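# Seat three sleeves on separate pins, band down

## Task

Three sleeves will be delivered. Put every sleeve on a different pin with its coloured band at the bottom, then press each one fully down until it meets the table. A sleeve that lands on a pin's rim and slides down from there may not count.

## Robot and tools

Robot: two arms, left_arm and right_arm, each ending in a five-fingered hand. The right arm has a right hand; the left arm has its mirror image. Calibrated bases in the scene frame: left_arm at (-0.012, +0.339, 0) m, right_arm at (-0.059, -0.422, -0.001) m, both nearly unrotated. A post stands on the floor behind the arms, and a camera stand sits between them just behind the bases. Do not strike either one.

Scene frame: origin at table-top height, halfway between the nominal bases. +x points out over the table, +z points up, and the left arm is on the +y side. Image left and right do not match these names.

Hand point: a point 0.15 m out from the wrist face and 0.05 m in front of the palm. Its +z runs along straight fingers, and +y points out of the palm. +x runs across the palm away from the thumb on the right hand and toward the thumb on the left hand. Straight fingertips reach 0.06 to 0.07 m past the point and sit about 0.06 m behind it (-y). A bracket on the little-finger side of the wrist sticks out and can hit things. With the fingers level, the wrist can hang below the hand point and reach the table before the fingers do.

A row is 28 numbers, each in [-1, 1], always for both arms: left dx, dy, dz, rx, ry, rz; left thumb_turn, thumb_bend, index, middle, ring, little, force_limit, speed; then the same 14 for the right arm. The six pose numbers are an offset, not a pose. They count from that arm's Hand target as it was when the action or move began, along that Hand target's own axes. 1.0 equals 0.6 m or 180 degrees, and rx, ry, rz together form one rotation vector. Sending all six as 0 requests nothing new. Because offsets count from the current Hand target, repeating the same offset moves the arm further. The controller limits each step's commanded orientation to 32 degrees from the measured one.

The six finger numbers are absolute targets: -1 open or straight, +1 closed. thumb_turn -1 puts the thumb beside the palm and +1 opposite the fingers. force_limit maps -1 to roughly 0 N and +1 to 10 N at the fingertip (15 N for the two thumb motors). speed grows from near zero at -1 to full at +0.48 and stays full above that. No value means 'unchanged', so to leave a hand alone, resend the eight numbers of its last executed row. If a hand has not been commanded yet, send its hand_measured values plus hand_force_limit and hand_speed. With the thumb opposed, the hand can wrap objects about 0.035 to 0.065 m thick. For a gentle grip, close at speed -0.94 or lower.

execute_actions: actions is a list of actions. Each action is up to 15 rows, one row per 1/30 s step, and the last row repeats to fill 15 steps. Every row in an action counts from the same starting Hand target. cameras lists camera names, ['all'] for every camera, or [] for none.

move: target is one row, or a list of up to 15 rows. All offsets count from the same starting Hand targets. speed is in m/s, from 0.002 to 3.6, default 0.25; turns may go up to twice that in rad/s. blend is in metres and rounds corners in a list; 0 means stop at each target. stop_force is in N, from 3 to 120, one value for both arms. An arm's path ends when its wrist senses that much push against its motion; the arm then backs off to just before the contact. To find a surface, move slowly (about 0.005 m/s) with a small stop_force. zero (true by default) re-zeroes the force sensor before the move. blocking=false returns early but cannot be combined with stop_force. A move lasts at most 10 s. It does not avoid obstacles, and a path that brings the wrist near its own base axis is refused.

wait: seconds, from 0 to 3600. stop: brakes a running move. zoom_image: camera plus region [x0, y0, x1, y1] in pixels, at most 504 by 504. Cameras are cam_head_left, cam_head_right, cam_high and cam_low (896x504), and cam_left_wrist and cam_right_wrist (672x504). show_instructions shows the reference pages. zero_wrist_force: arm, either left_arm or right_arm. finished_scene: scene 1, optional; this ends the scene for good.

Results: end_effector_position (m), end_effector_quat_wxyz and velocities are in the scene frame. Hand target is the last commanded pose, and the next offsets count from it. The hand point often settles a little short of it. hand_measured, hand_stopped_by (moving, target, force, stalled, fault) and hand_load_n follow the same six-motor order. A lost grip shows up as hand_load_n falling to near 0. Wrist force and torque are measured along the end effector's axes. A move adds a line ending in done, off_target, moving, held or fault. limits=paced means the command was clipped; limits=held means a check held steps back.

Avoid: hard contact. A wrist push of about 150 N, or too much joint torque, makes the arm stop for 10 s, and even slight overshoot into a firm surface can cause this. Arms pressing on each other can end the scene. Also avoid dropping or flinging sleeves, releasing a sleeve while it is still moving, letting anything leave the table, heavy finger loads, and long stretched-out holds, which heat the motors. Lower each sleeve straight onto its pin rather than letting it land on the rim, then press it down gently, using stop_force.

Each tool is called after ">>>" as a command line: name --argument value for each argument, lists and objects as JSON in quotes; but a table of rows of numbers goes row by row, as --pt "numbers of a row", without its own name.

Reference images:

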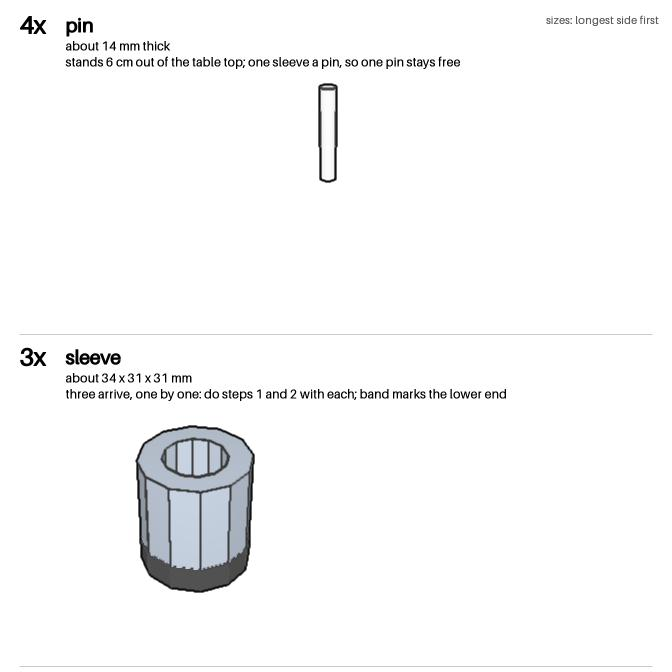

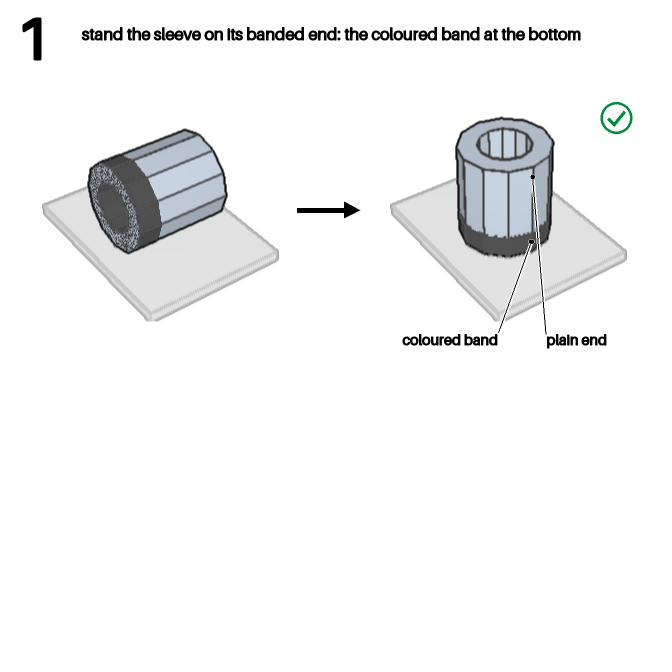

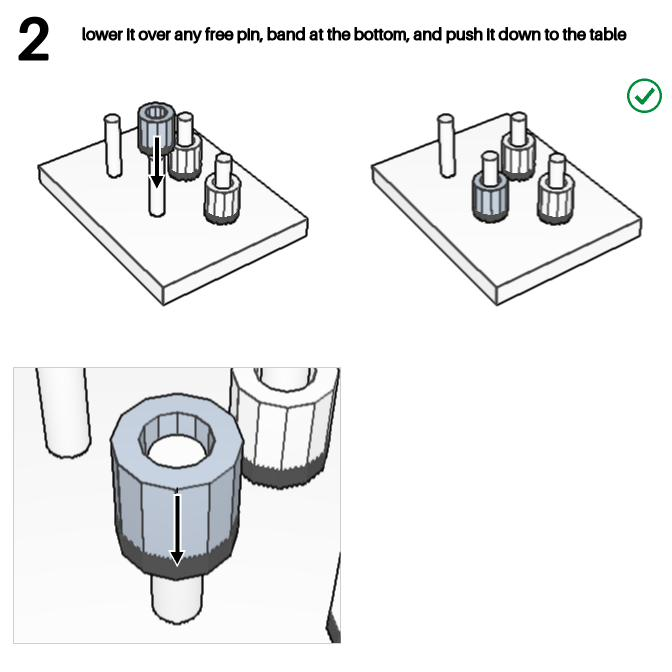

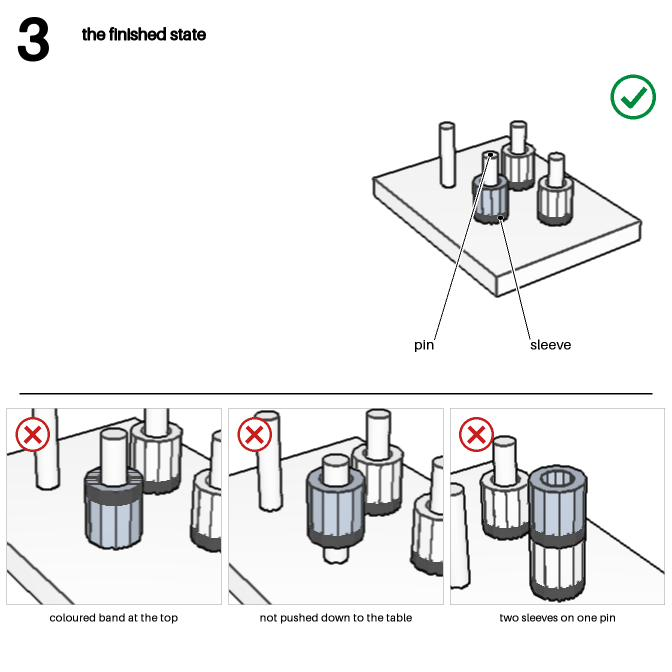

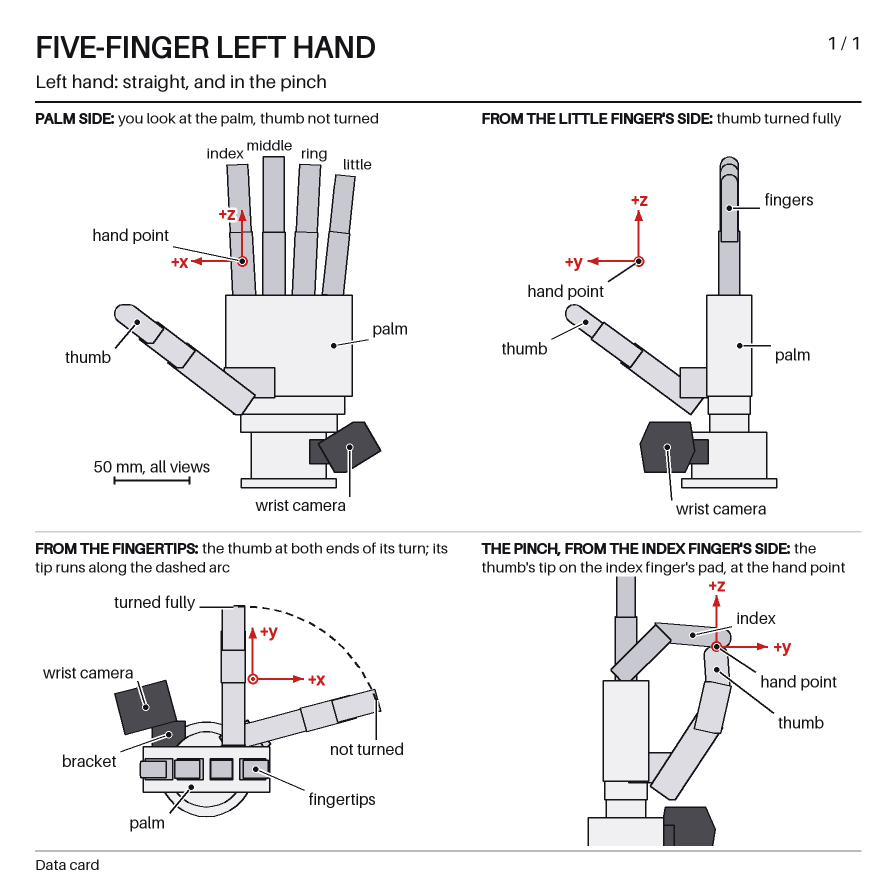

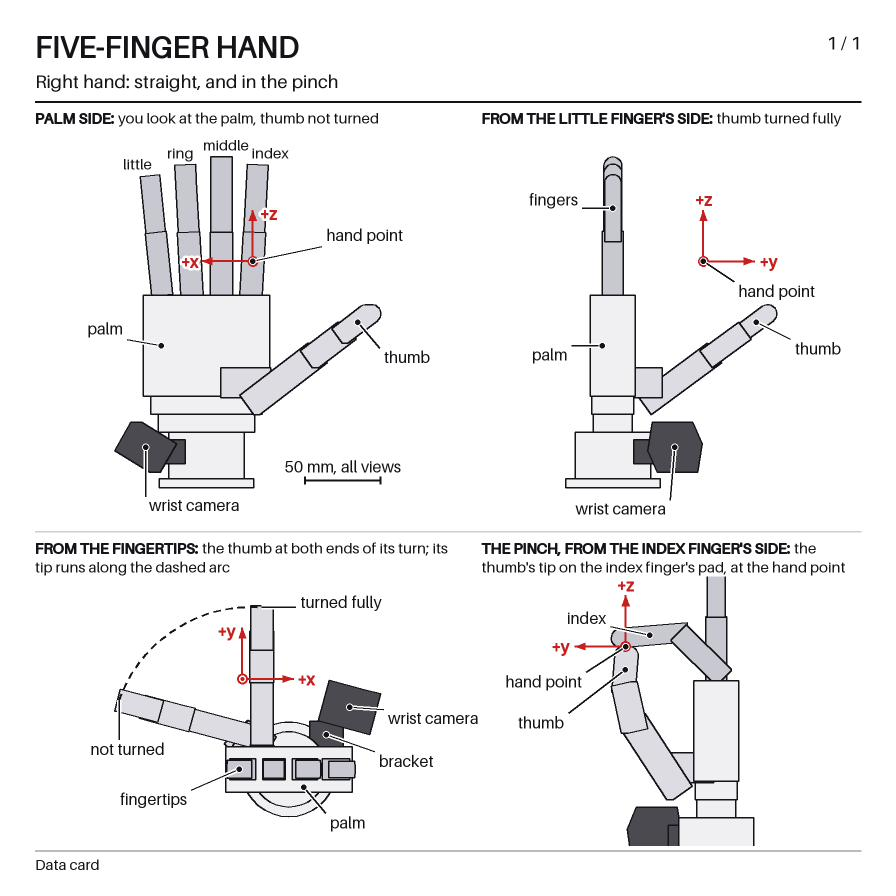

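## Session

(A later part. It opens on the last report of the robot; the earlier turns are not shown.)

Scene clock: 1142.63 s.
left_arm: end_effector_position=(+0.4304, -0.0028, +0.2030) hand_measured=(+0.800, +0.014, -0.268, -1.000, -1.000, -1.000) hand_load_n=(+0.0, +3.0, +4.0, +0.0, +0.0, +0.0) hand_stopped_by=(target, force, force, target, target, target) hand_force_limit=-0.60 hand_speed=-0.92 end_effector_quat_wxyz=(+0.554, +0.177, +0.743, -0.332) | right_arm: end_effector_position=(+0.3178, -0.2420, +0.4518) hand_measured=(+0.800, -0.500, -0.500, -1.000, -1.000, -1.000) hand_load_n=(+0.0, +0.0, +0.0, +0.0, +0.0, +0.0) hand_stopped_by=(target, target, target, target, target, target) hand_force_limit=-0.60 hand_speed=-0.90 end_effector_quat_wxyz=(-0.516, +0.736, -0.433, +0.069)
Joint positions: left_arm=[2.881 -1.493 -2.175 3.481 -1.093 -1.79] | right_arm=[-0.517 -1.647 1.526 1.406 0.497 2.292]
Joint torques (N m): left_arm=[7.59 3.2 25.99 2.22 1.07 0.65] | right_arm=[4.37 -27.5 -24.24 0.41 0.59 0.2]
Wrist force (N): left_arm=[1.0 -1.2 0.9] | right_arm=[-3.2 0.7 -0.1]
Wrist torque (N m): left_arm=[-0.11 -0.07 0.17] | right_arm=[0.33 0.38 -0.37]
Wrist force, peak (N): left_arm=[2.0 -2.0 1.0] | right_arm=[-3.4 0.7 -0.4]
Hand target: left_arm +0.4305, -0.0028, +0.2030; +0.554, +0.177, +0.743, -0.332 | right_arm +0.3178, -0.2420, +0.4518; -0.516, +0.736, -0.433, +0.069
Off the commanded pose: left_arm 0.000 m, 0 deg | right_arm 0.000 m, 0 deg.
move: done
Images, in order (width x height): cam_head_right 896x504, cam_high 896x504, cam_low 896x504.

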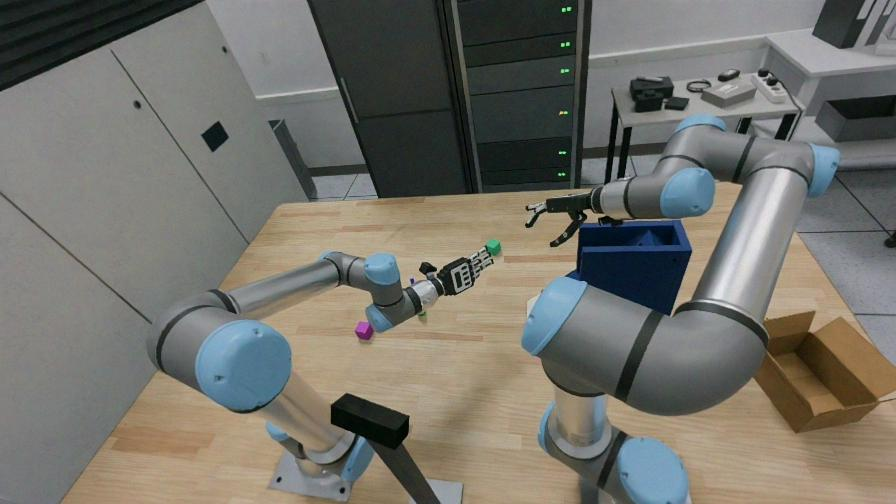

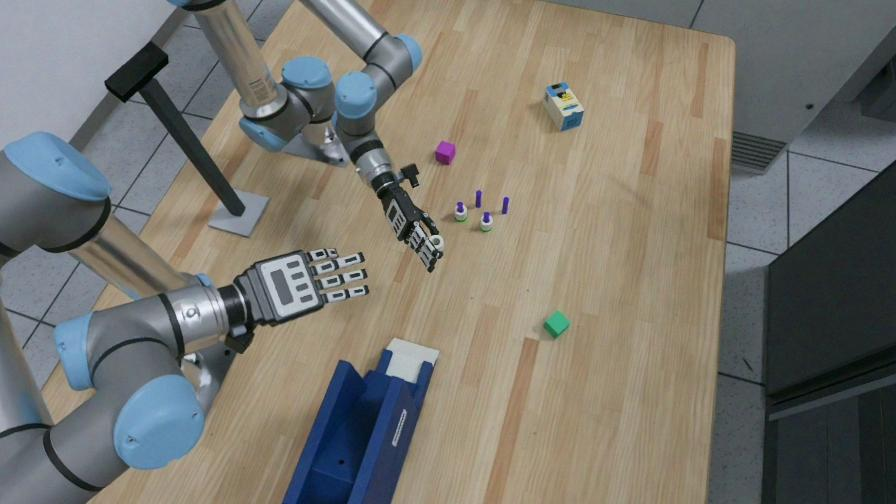

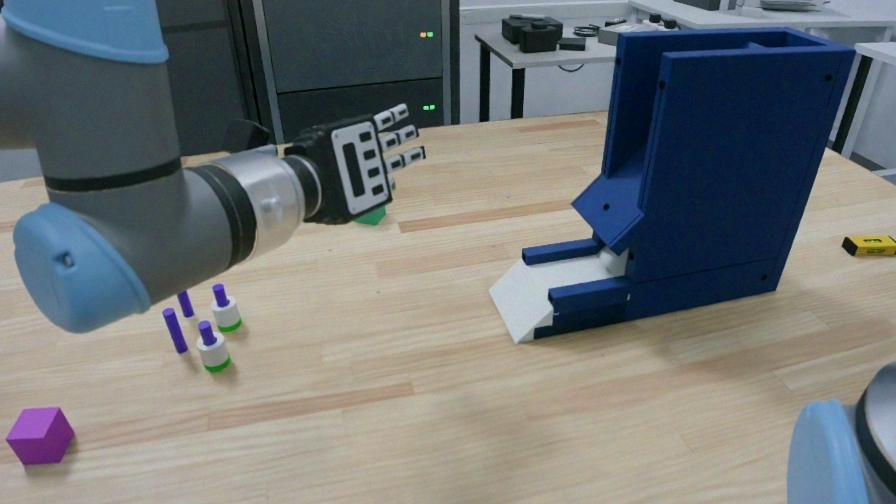

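>>> move --target '[0.243,0.0768,0.0431,0,0,0,0.8,0.3,-0.26,-1,-1,-1,-0.6,-0.92,0,0,0,0,0,0,0.8,-0.5,-0.5,-1,-1,-1,-0.6,-0.9]' --speed 0.1 --cameras '["cam_low","cam_high","cam_left_wrist"]'

>>> zoom_image --camera "cam_high" --region '[380, 200, 480, 290]'

Scene clock: 1156.63 s.
left_arm: end_effector_position=(+0.4307, -0.0029, +0.0479) hand_measured=(+0.800, +0.014, -0.268, -1.000, -1.000, -1.000) hand_load_n=(+0.0, +3.0, +4.0, +0.0, +0.0, +0.0) hand_stopped_by=(target, force, force, target, target, target) hand_force_limit=-0.60 hand_speed=-0.92 end_effector_quat_wxyz=(+0.554, +0.177, +0.743, -0.332) | right_arm: end_effector_position=(+0.3178, -0.2420, +0.4518) hand_measured=(+0.800, -0.500, -0.500, -1.000, -1.000, -1.000) hand_load_n=(+0.0, +0.0, +0.0, +0.0, +0.0, +0.0) hand_stopped_by=(target, target, target, target, target, target) hand_force_limit=-0.60 hand_speed=-0.90 end_effector_quat_wxyz=(-0.516, +0.736, -0.433, +0.069)
Joint positions: left_arm=[2.881 -1.831 -2.355 3.999 -1.093 -1.79] | right_arm=[-0.517 -1.647 1.526 1.406 0.497 2.292]
Joint torques (N m): left_arm=[-8.09 23.87 22.64 0.92 -1.36 -2.29] | right_arm=[5.05 -27.34 -24.29 0.47 0.5 -0.15]
Wrist force (N): left_arm=[0.8 -1.0 1.1] | right_arm=[-3.0 0.5 -0.3]
Wrist torque (N m): left_arm=[-0.10 -0.02 0.12] | right_arm=[0.32 0.36 -0.36]
Wrist force, peak (N): left_arm=[1.8 -0.8 1.4] | right_arm=[-3.6 0.6 -0.2]
Hand target: left_arm +0.4308, -0.0029, +0.0479; +0.554, +0.177, +0.743, -0.332 | right_arm +0.3178, -0.2420, +0.4518; -0.516, +0.736, -0.433, +0.069
Off the commanded pose: left_arm 0.000 m, 0 deg | right_arm 0.000 m, 0 deg.
move: done
Images, in order (width x height): cam_high 896x504, cam_low 896x504, cam_left_wrist 672x504.

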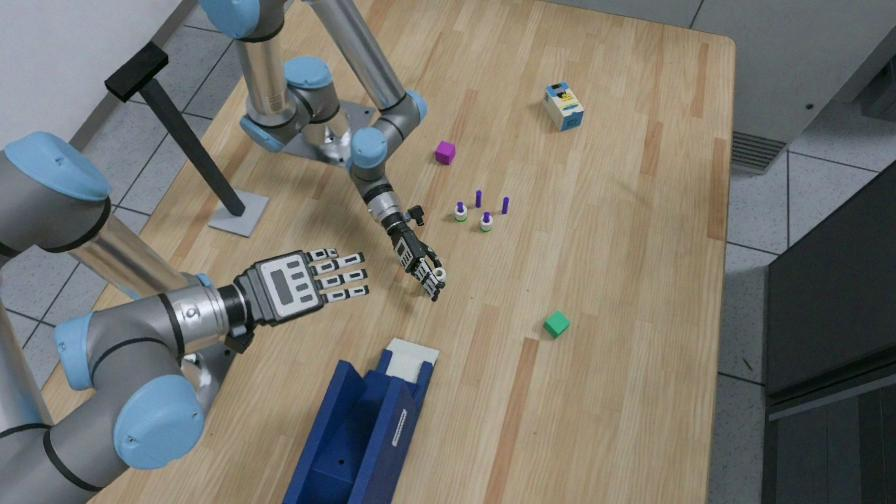

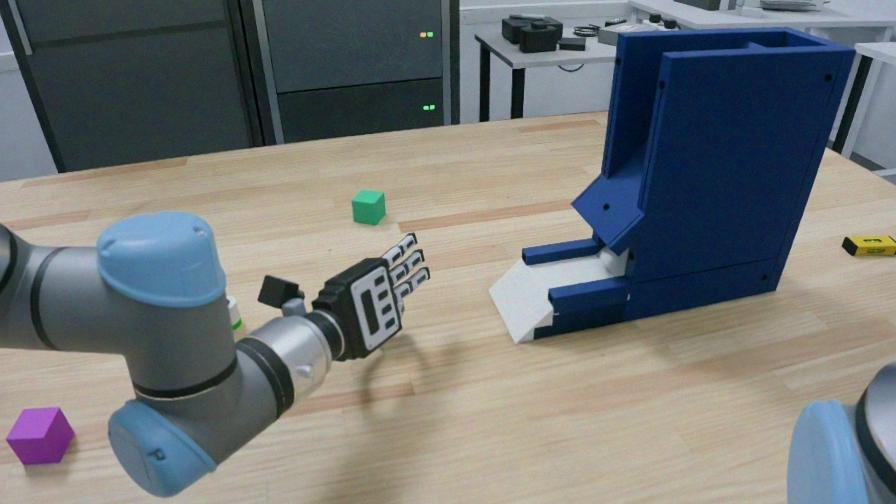

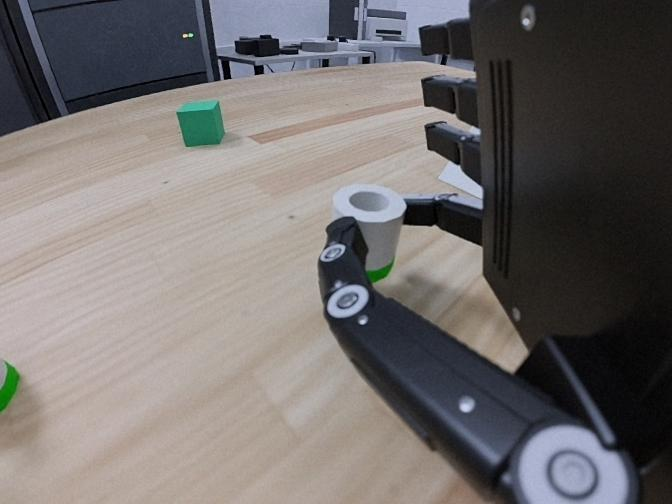

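Scaled by 5.040 from the camera's image (finer frame: 1280x720).

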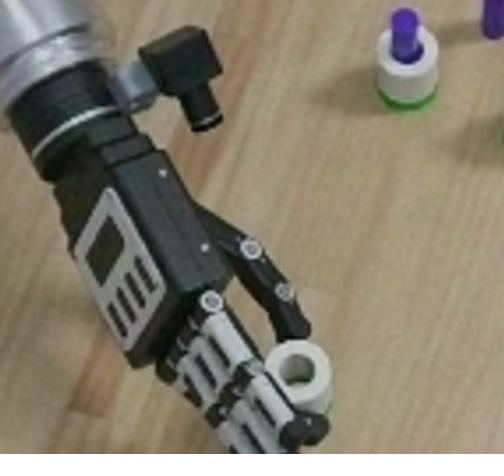

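>>> move --target '[0.0596,0.0188,0.0106,0,0,0,0.8,0.3,-0.26,-1,-1,-1,-0.6,-0.92,0,0,0,0,0,0,0.8,-0.5,-0.5,-1,-1,-1,-0.6,-0.9]' --speed 0.01 --stop_force 3 --cameras '["cam_low","cam_high","cam_left_wrist"]'

>>> zoom_image --camera "cam_high" --region '[380, 220, 480, 310]'

>>> zoom_image --camera "cam_left_wrist" --region '[260, 150, 460, 350]'

Scene clock: 1163.33 s.
left_arm: end_effector_position=(+0.4308, -0.0029, +0.0228) hand_measured=(+0.800, +0.014, -0.268, -1.000, -1.000, -1.000) hand_load_n=(+0.0, +3.0, +4.0, +0.0, +0.0, +0.0) hand_stopped_by=(target, force, force, target, target, target) hand_force_limit=-0.60 hand_speed=-0.92 end_effector_quat_wxyz=(+0.554, +0.177, +0.743, -0.332) | right_arm: end_effector_position=(+0.3178, -0.2420, +0.4518) hand_measured=(+0.800, -0.500, -0.500, -1.000, -1.000, -1.000) hand_load_n=(+0.0, +0.0, +0.0, +0.0, +0.0, +0.0) hand_stopped_by=(target, target, target, target, target, target) hand_force_limit=-0.60 hand_speed=-0.90 end_effector_quat_wxyz=(-0.516, +0.736, -0.433, +0.069)
Joint positions: left_arm=[2.881 -1.906 -2.367 4.086 -1.093 -1.79] | right_arm=[-0.517 -1.647 1.526 1.406 0.497 2.292]
Joint torques (N m): left_arm=[-5.72 38.19 19.64 0.89 -1.16 -1.65] | right_arm=[4.86 -27.21 -24.39 0.4 0.46 -0.34]
Wrist force (N): left_arm=[0.7 -0.9 1.3] | right_arm=[-3.1 0.7 -0.3]
Wrist torque (N m): left_arm=[-0.07 -0.02 0.13] | right_arm=[0.35 0.38 -0.36]
Wrist force, peak (N): left_arm=[-2.8 -3.1 0.4] | right_arm=[-3.6 0.6 -0.4]
Hand target: left_arm +0.4308, -0.0029, +0.0228; +0.554, +0.177, +0.743, -0.332 (not the last commanded pose) | right_arm +0.3178, -0.2420, +0.4518; -0.516, +0.736, -0.433, +0.069
Off the commanded pose: left_arm 0.013 m, 0 deg | right_arm 0.000 m, 0 deg.
move: contact (left_arm)
Images, in order (width x height): cam_high 896x504, cam_low 896x504, cam_left_wrist 672x504.

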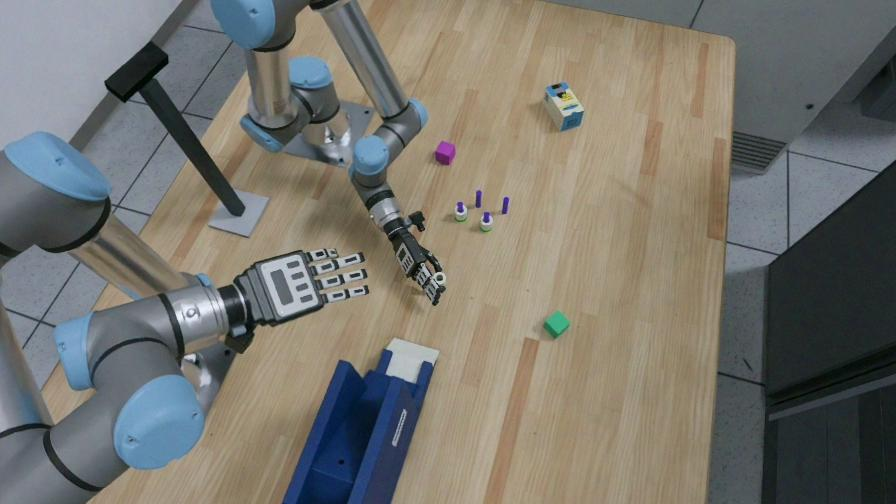

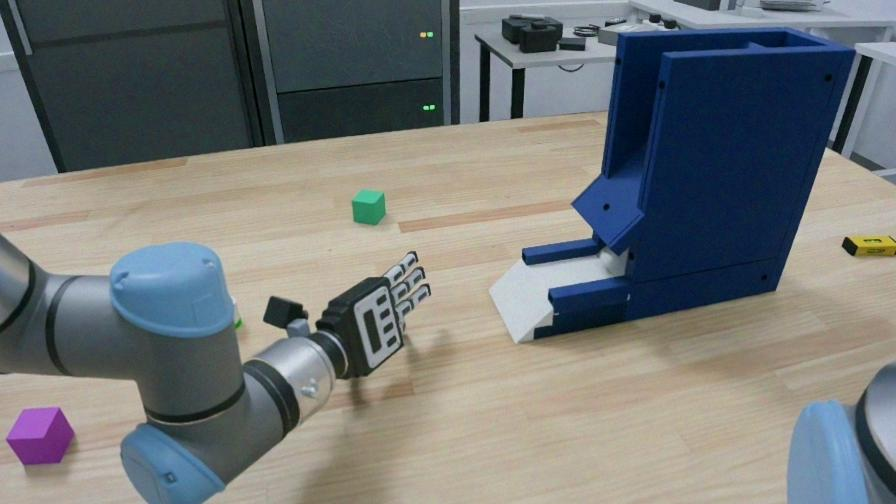

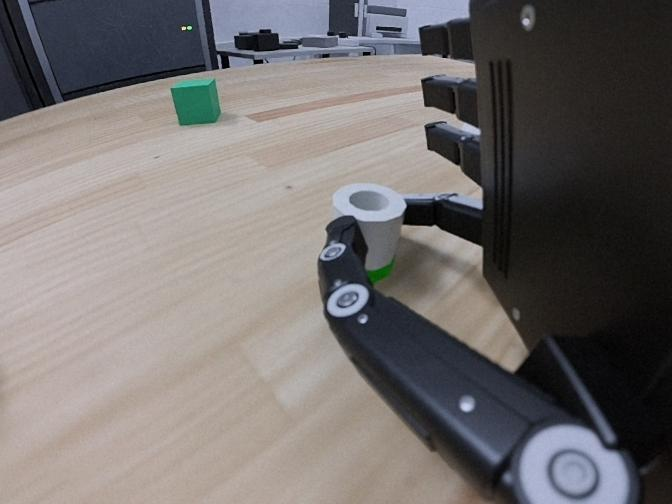

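Scaled by 5.040 from the camera's image (finer frame: 1280x720).

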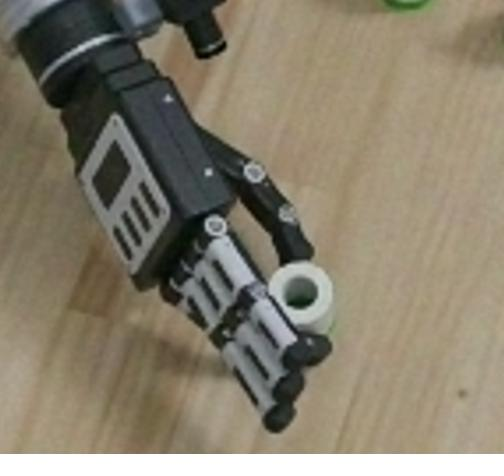

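Scaled by 2.520 from the camera's image (finer frame: 960x720).

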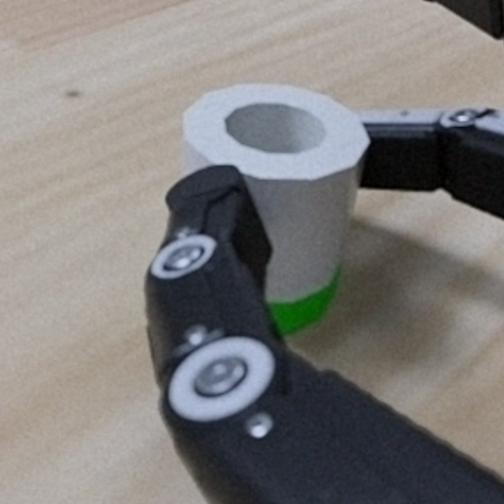

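>>> move --target '[0,0,0,0,0,0,0.8,-0.5,-0.5,-1,-1,-1,-0.6,-0.9,0,0,0,0,0,0,0.8,-0.5,-0.5,-1,-1,-1,-0.6,-0.9]' --speed 0.02 --cameras '["cam_low","cam_high","cam_left_wrist"]'

>>> zoom_image --camera "cam_high" --region '[380, 220, 480, 310]'

Scene clock: 1169.57 s.
left_arm: end_effector_position=(+0.4308, -0.0029, +0.0228) hand_measured=(+0.800, -0.500, -0.500, -1.000, -1.000, -1.000) hand_load_n=(+0.0, +0.0, +0.0, +0.0, +0.0, +0.0) hand_stopped_by=(target, target, target, target, target, target) hand_force_limit=-0.60 hand_speed=-0.90 end_effector_quat_wxyz=(+0.554, +0.177, +0.743, -0.332) | right_arm: end_effector_position=(+0.3178, -0.2420, +0.4518) hand_measured=(+0.800, -0.500, -0.500, -1.000, -1.000, -1.000) hand_load_n=(+0.0, +0.5, +0.0, +0.0, +0.0, +0.0) hand_stopped_by=(target, target, target, target, target, target) hand_force_limit=-0.60 hand_speed=-0.90 end_effector_quat_wxyz=(-0.516, +0.736, -0.433, +0.069)
Joint positions: left_arm=[2.881 -1.906 -2.367 4.086 -1.093 -1.79] | right_arm=[-0.517 -1.647 1.526 1.406 0.497 2.292]
Joint torques (N m): left_arm=[1.8 36.12 21.08 3.35 -0.52 -1.94] | right_arm=[4.63 -26.97 -24.28 0.57 0.35 -0.36]
Wrist force (N): left_arm=[0.7 -1.1 1.0] | right_arm=[-3.0 0.6 -0.3]
Wrist torque (N m): left_arm=[-0.08 -0.02 0.13] | right_arm=[0.33 0.38 -0.37]
Wrist force, peak (N): left_arm=[0.9 -1.1 1.3] | right_arm=[-3.5 0.6 -0.3]
Hand target: left_arm +0.4308, -0.0029, +0.0228; +0.554, +0.177, +0.743, -0.332 | right_arm +0.3178, -0.2420, +0.4518; -0.516, +0.736, -0.433, +0.069
Off the commanded pose: left_arm 0.000 m, 0 deg | right_arm 0.000 m, 0 deg.
move: done
Images, in order (width x height): cam_high 896x504, cam_low 896x504, cam_left_wrist 672x504.

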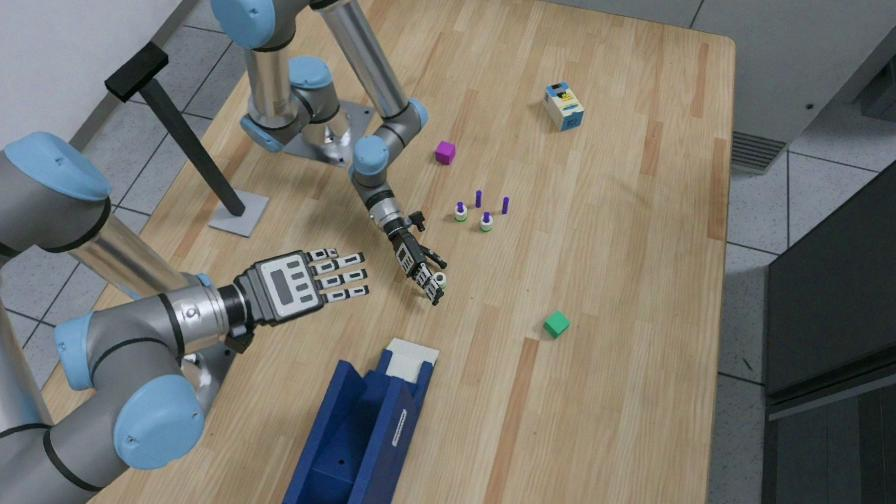

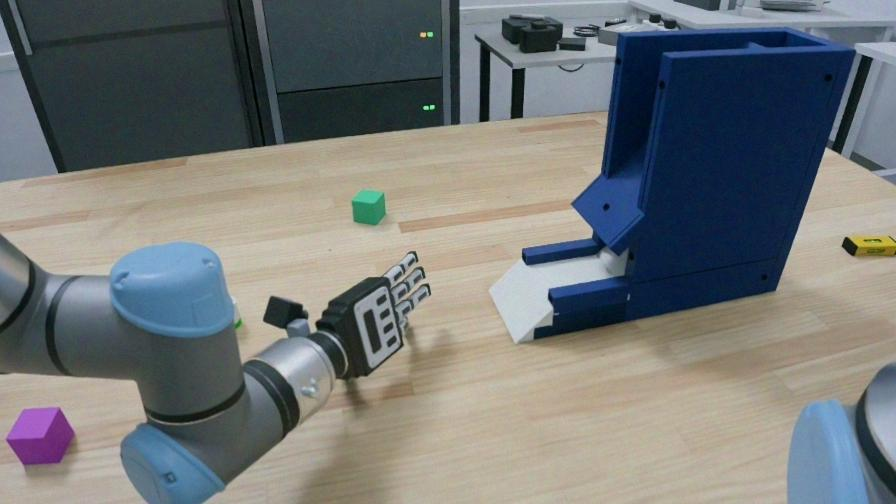

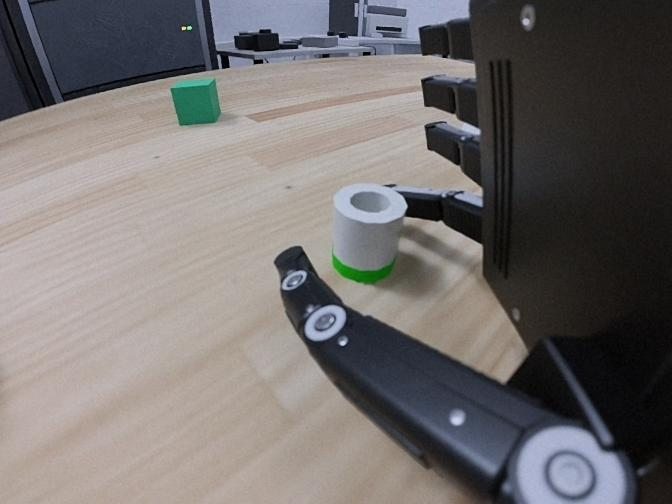

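Scaled by 5.040 from the camera's image (finer frame: 1280x720).

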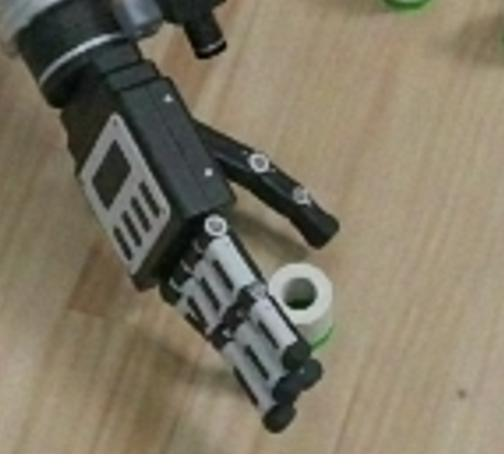

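>>> move --target '[-0.1882,-0.0594,-0.0333,0,0,0,0.8,-0.5,-0.5,-1,-1,-1,-0.6,-0.9,0,0,0,0,0,0,0.8,-0.5,-0.5,-1,-1,-1,-0.6,-0.9]' --speed 0.06 --cameras '["cam_low","cam_high"]'

>>> zoom_image --camera "cam_high" --region '[400, 190, 520, 310]'

Scene clock: 1174.80 s.
left_arm: end_effector_position=(+0.4308, -0.0029, +0.1430) hand_measured=(+0.800, -0.500, -0.500, -1.000, -1.000, -1.000) hand_load_n=(+0.5, +0.0, +0.0, +0.0, +0.0, +0.0) hand_stopped_by=(target, target, target, target, target, target) hand_force_limit=-0.60 hand_speed=-0.90 end_effector_quat_wxyz=(+0.554, +0.177, +0.742, -0.332) | right_arm: end_effector_position=(+0.3178, -0.2420, +0.4518) hand_measured=(+0.800, -0.500, -0.500, -1.000, -1.000, -1.000) hand_load_n=(+0.0, +0.0, +0.0, +0.0, -0.5, +0.0) hand_stopped_by=(target, target, target, target, target, target) hand_force_limit=-0.60 hand_speed=-0.90 end_effector_quat_wxyz=(-0.516, +0.736, -0.433, +0.069)
Joint positions: left_arm=[2.881 -1.597 -2.263 3.674 -1.093 -1.79] | right_arm=[-0.517 -1.647 1.526 1.406 0.497 2.292]
Joint torques (N m): left_arm=[7.54 6.52 5.27 3.28 1.35 1.73] | right_arm=[4.62 -27.16 -24.33 0.41 0.39 -0.39]
Wrist force (N): left_arm=[0.7 -1.1 0.9] | right_arm=[-3.2 0.5 -0.3]
Wrist torque (N m): left_arm=[-0.06 -0.05 0.15] | right_arm=[0.32 0.39 -0.37]
Wrist force, peak (N): left_arm=[0.9 -1.0 1.3] | right_arm=[-3.5 0.6 -0.2]
Hand target: left_arm +0.4307, -0.0028, +0.1429; +0.554, +0.177, +0.743, -0.332 | right_arm +0.3178, -0.2420, +0.4518; -0.516, +0.736, -0.433, +0.069
Off the commanded pose: left_arm 0.000 m, 0 deg | right_arm 0.000 m, 0 deg.
move: done
Images, in order (width x height): cam_high 896x504, cam_low 896x504.

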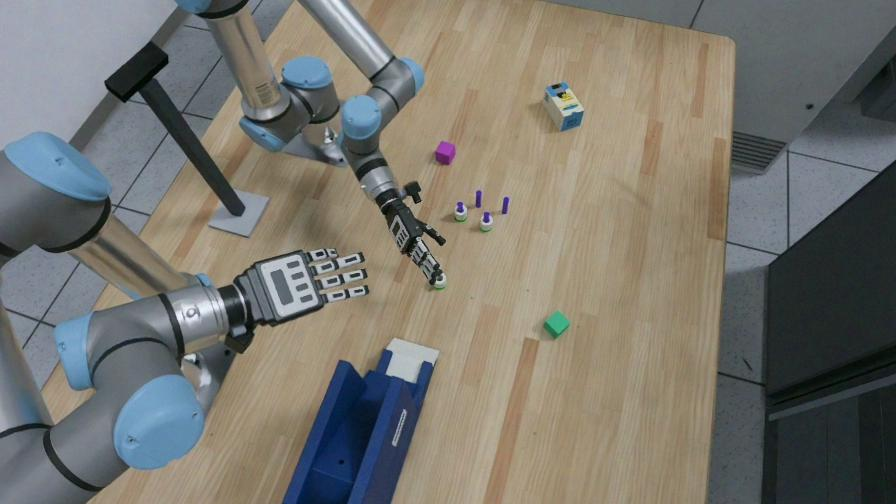

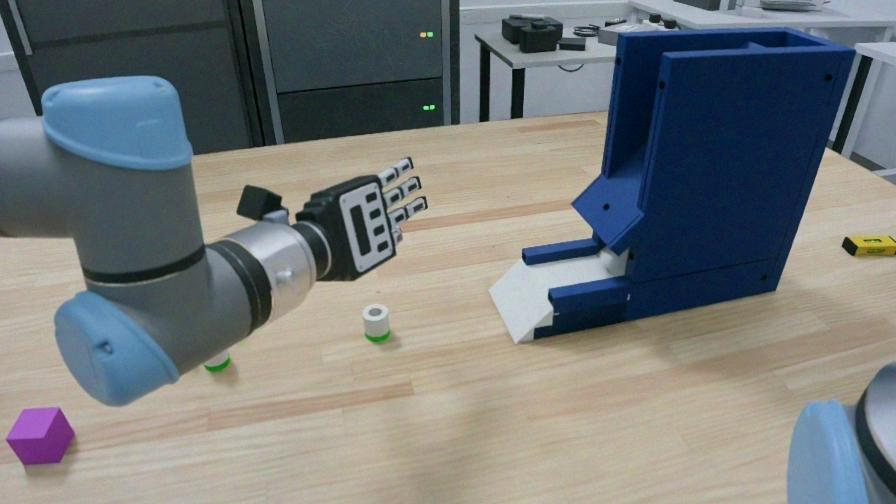

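Scaled by 4.200 from the camera's image (finer frame: 1280x720).

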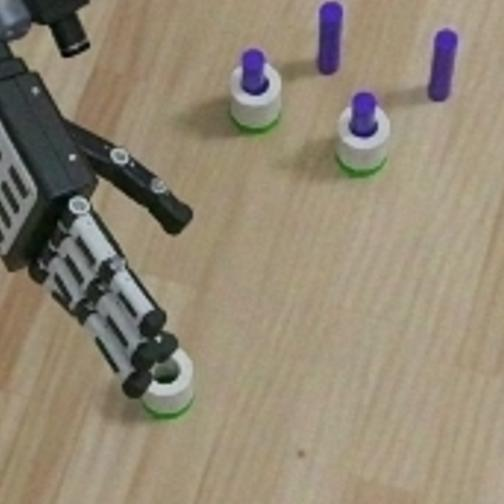

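>>> move --target '[0,0,0,0,0.1902,-0.3391,1,-0.5,-0.5,-0.5,-1,-1,-0.6,-0.5,0,0,0,0,0,0,0.8,-0.5,-0.5,-1,-1,-1,-0.6,-0.9]' --speed 0.4

Scene clock: 1179.57 s.
left_arm: end_effector_position=(+0.4308, -0.0028, +0.1429) hand_measured=(+1.000, -0.500, -0.500, -0.500, -1.000, -1.000) hand_load_n=(+0.0, +0.0, +0.0, +0.0, +0.0, +0.5) hand_stopped_by=(target, target, target, target, target, target) hand_force_limit=-0.60 hand_speed=-0.50 end_effector_quat_wxyz=(+0.080, -0.133, +0.852, -0.499) | right_arm: end_effector_position=(+0.3178, -0.2420, +0.4518) hand_measured=(+0.800, -0.500, -0.500, -1.000, -1.000, -1.000) hand_load_n=(+0.0, +0.0, +0.0, +0.0, +0.0, +0.0) hand_stopped_by=(target, target, target, target, target, target) hand_force_limit=-0.60 hand_speed=-0.90 end_effector_quat_wxyz=(-0.516, +0.736, -0.433, +0.069)
Joint positions: left_arm=[3.123 -1.955 -1.681 2.627 -0.616 -2.225] | right_arm=[-0.517 -1.647 1.526 1.406 0.497 2.292]
Joint torques (N m): left_arm=[-8.19 34.86 9.82 -1.6 1.13 -2.23] | right_arm=[4.76 -26.75 -24.17 0.56 0.34 -0.52]
Wrist force (N): left_arm=[4.4 -1.8 1.6] | right_arm=[-3.1 0.6 -0.2]
Wrist torque (N m): left_arm=[0.06 -0.25 0.29] | right_arm=[0.32 0.37 -0.36]
Wrist force, peak (N): left_arm=[4.5 -1.8 1.6] | right_arm=[-3.6 0.5 -0.4]
Hand target: left_arm +0.4307, -0.0028, +0.1429; +0.080, -0.133, +0.852, -0.499 | right_arm +0.3178, -0.2420, +0.4518; -0.516, +0.736, -0.433, +0.069
Off the commanded pose: left_arm 0.000 m, 0 deg | right_arm 0.000 m, 0 deg.
move: done

>>> move --target '[0.0076,0.0792,0.039,0,0.0872,0.0489,1,-0.5,-0.5,-0.5,-1,-1,-0.6,-0.5,0,0,0,0,0,0,0.8,-0.5,-0.5,-1,-1,-1,-0.6,-0.9]' --speed 0.15 --cameras '["cam_low","cam_high","cam_left_wrist"]'

>>> zoom_image --camera "cam_high" --region '[410, 230, 480, 300]'

>>> zoom_image --camera "cam_low" --region '[300, 220, 460, 360]'

Scene clock: 1184.13 s.
left_arm: end_effector_position=(+0.4257, -0.0016, +0.0900) hand_measured=(+1.000, -0.500, -0.500, -0.500, -1.000, -1.000) hand_load_n=(+0.0, +0.0, +0.0, +0.0, +0.0, +0.0) hand_stopped_by=(target, target, target, target, target, target) hand_force_limit=-0.60 hand_speed=-0.50 end_effector_quat_wxyz=(+0.001, +0.002, +0.863, -0.505) | right_arm: end_effector_position=(+0.3178, -0.2420, +0.4518) hand_measured=(+0.800, -0.500, -0.500, -1.000, -1.000, -1.000) hand_load_n=(+0.0, +0.0, +0.0, +0.0, +0.0, +0.0) hand_stopped_by=(target, target, target, target, target, target) hand_force_limit=-0.60 hand_speed=-0.90 end_effector_quat_wxyz=(-0.516, +0.736, -0.433, +0.069)
Joint positions: left_arm=[3.13 -2.216 -1.552 2.268 -0.512 -1.648] | right_arm=[-0.517 -1.647 1.526 1.406 0.497 2.292]
Joint torques (N m): left_arm=[2.89 46.75 2.75 -1.52 0.15 1.54] | right_arm=[4.98 -27.37 -24.42 0.5 0.23 -0.52]
Wrist force (N): left_arm=[4.5 -2.0 1.5] | right_arm=[-3.1 0.5 -0.1]
Wrist torque (N m): left_arm=[0.03 -0.26 0.45] | right_arm=[0.29 0.37 -0.36]
Wrist force, peak (N): left_arm=[4.7 -2.2 1.3] | right_arm=[-3.5 0.6 -0.3]
Hand target: left_arm +0.4256, -0.0015, +0.0900; +0.001, +0.002, +0.863, -0.505 | right_arm +0.3178, -0.2420, +0.4518; -0.516, +0.736, -0.433, +0.069
Off the commanded pose: left_arm 0.000 m, 0 deg | right_arm 0.000 m, 0 deg.
move: done
Images, in order (width x height): cam_high 896x504, cam_low 896x504, cam_left_wrist 672x504.

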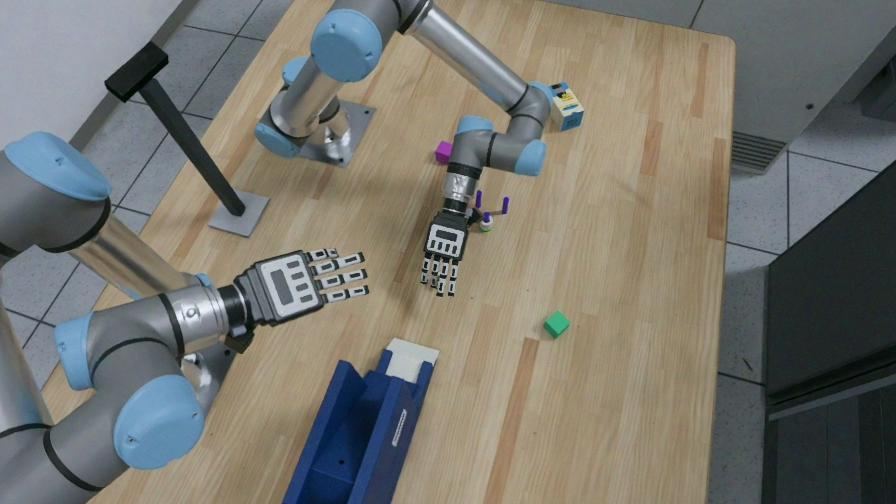

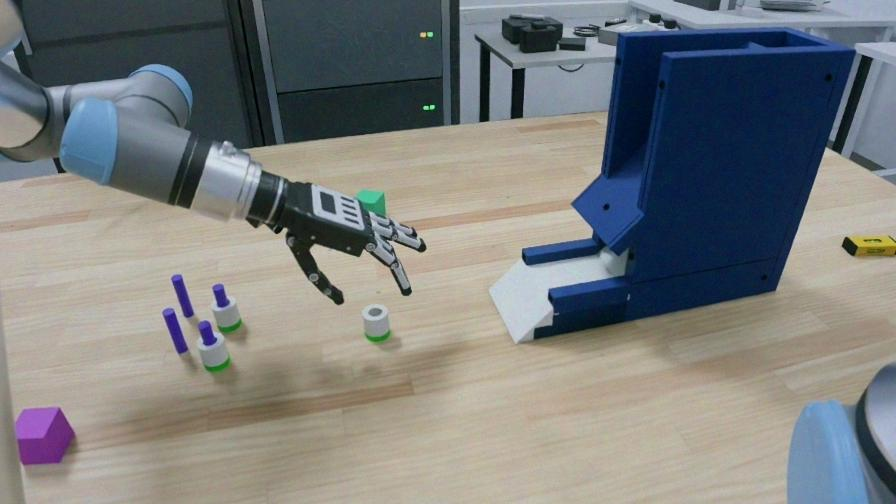

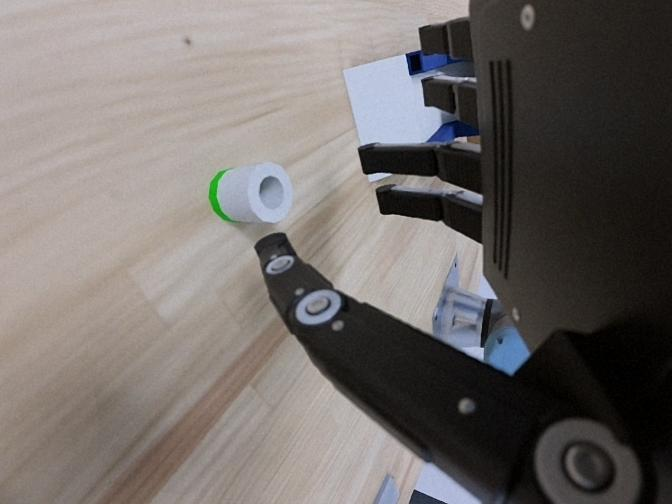

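Scaled by 7.200 from the camera's image (finer frame: 1280x720).

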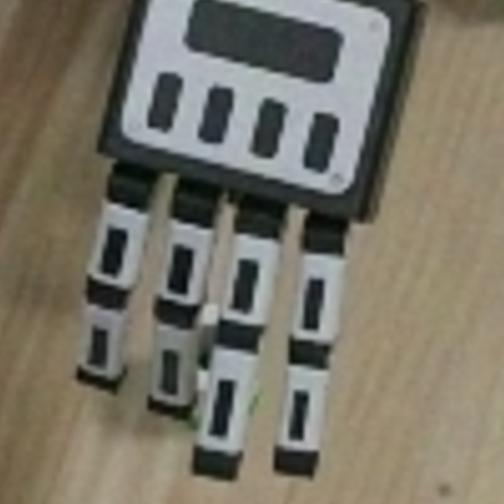

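Scaled by 3.150 from the camera's image (finer frame: 1280x720).

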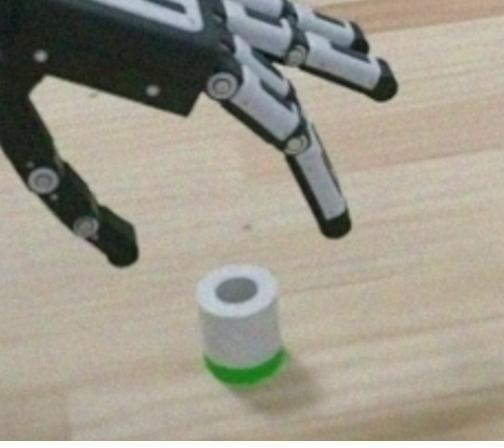

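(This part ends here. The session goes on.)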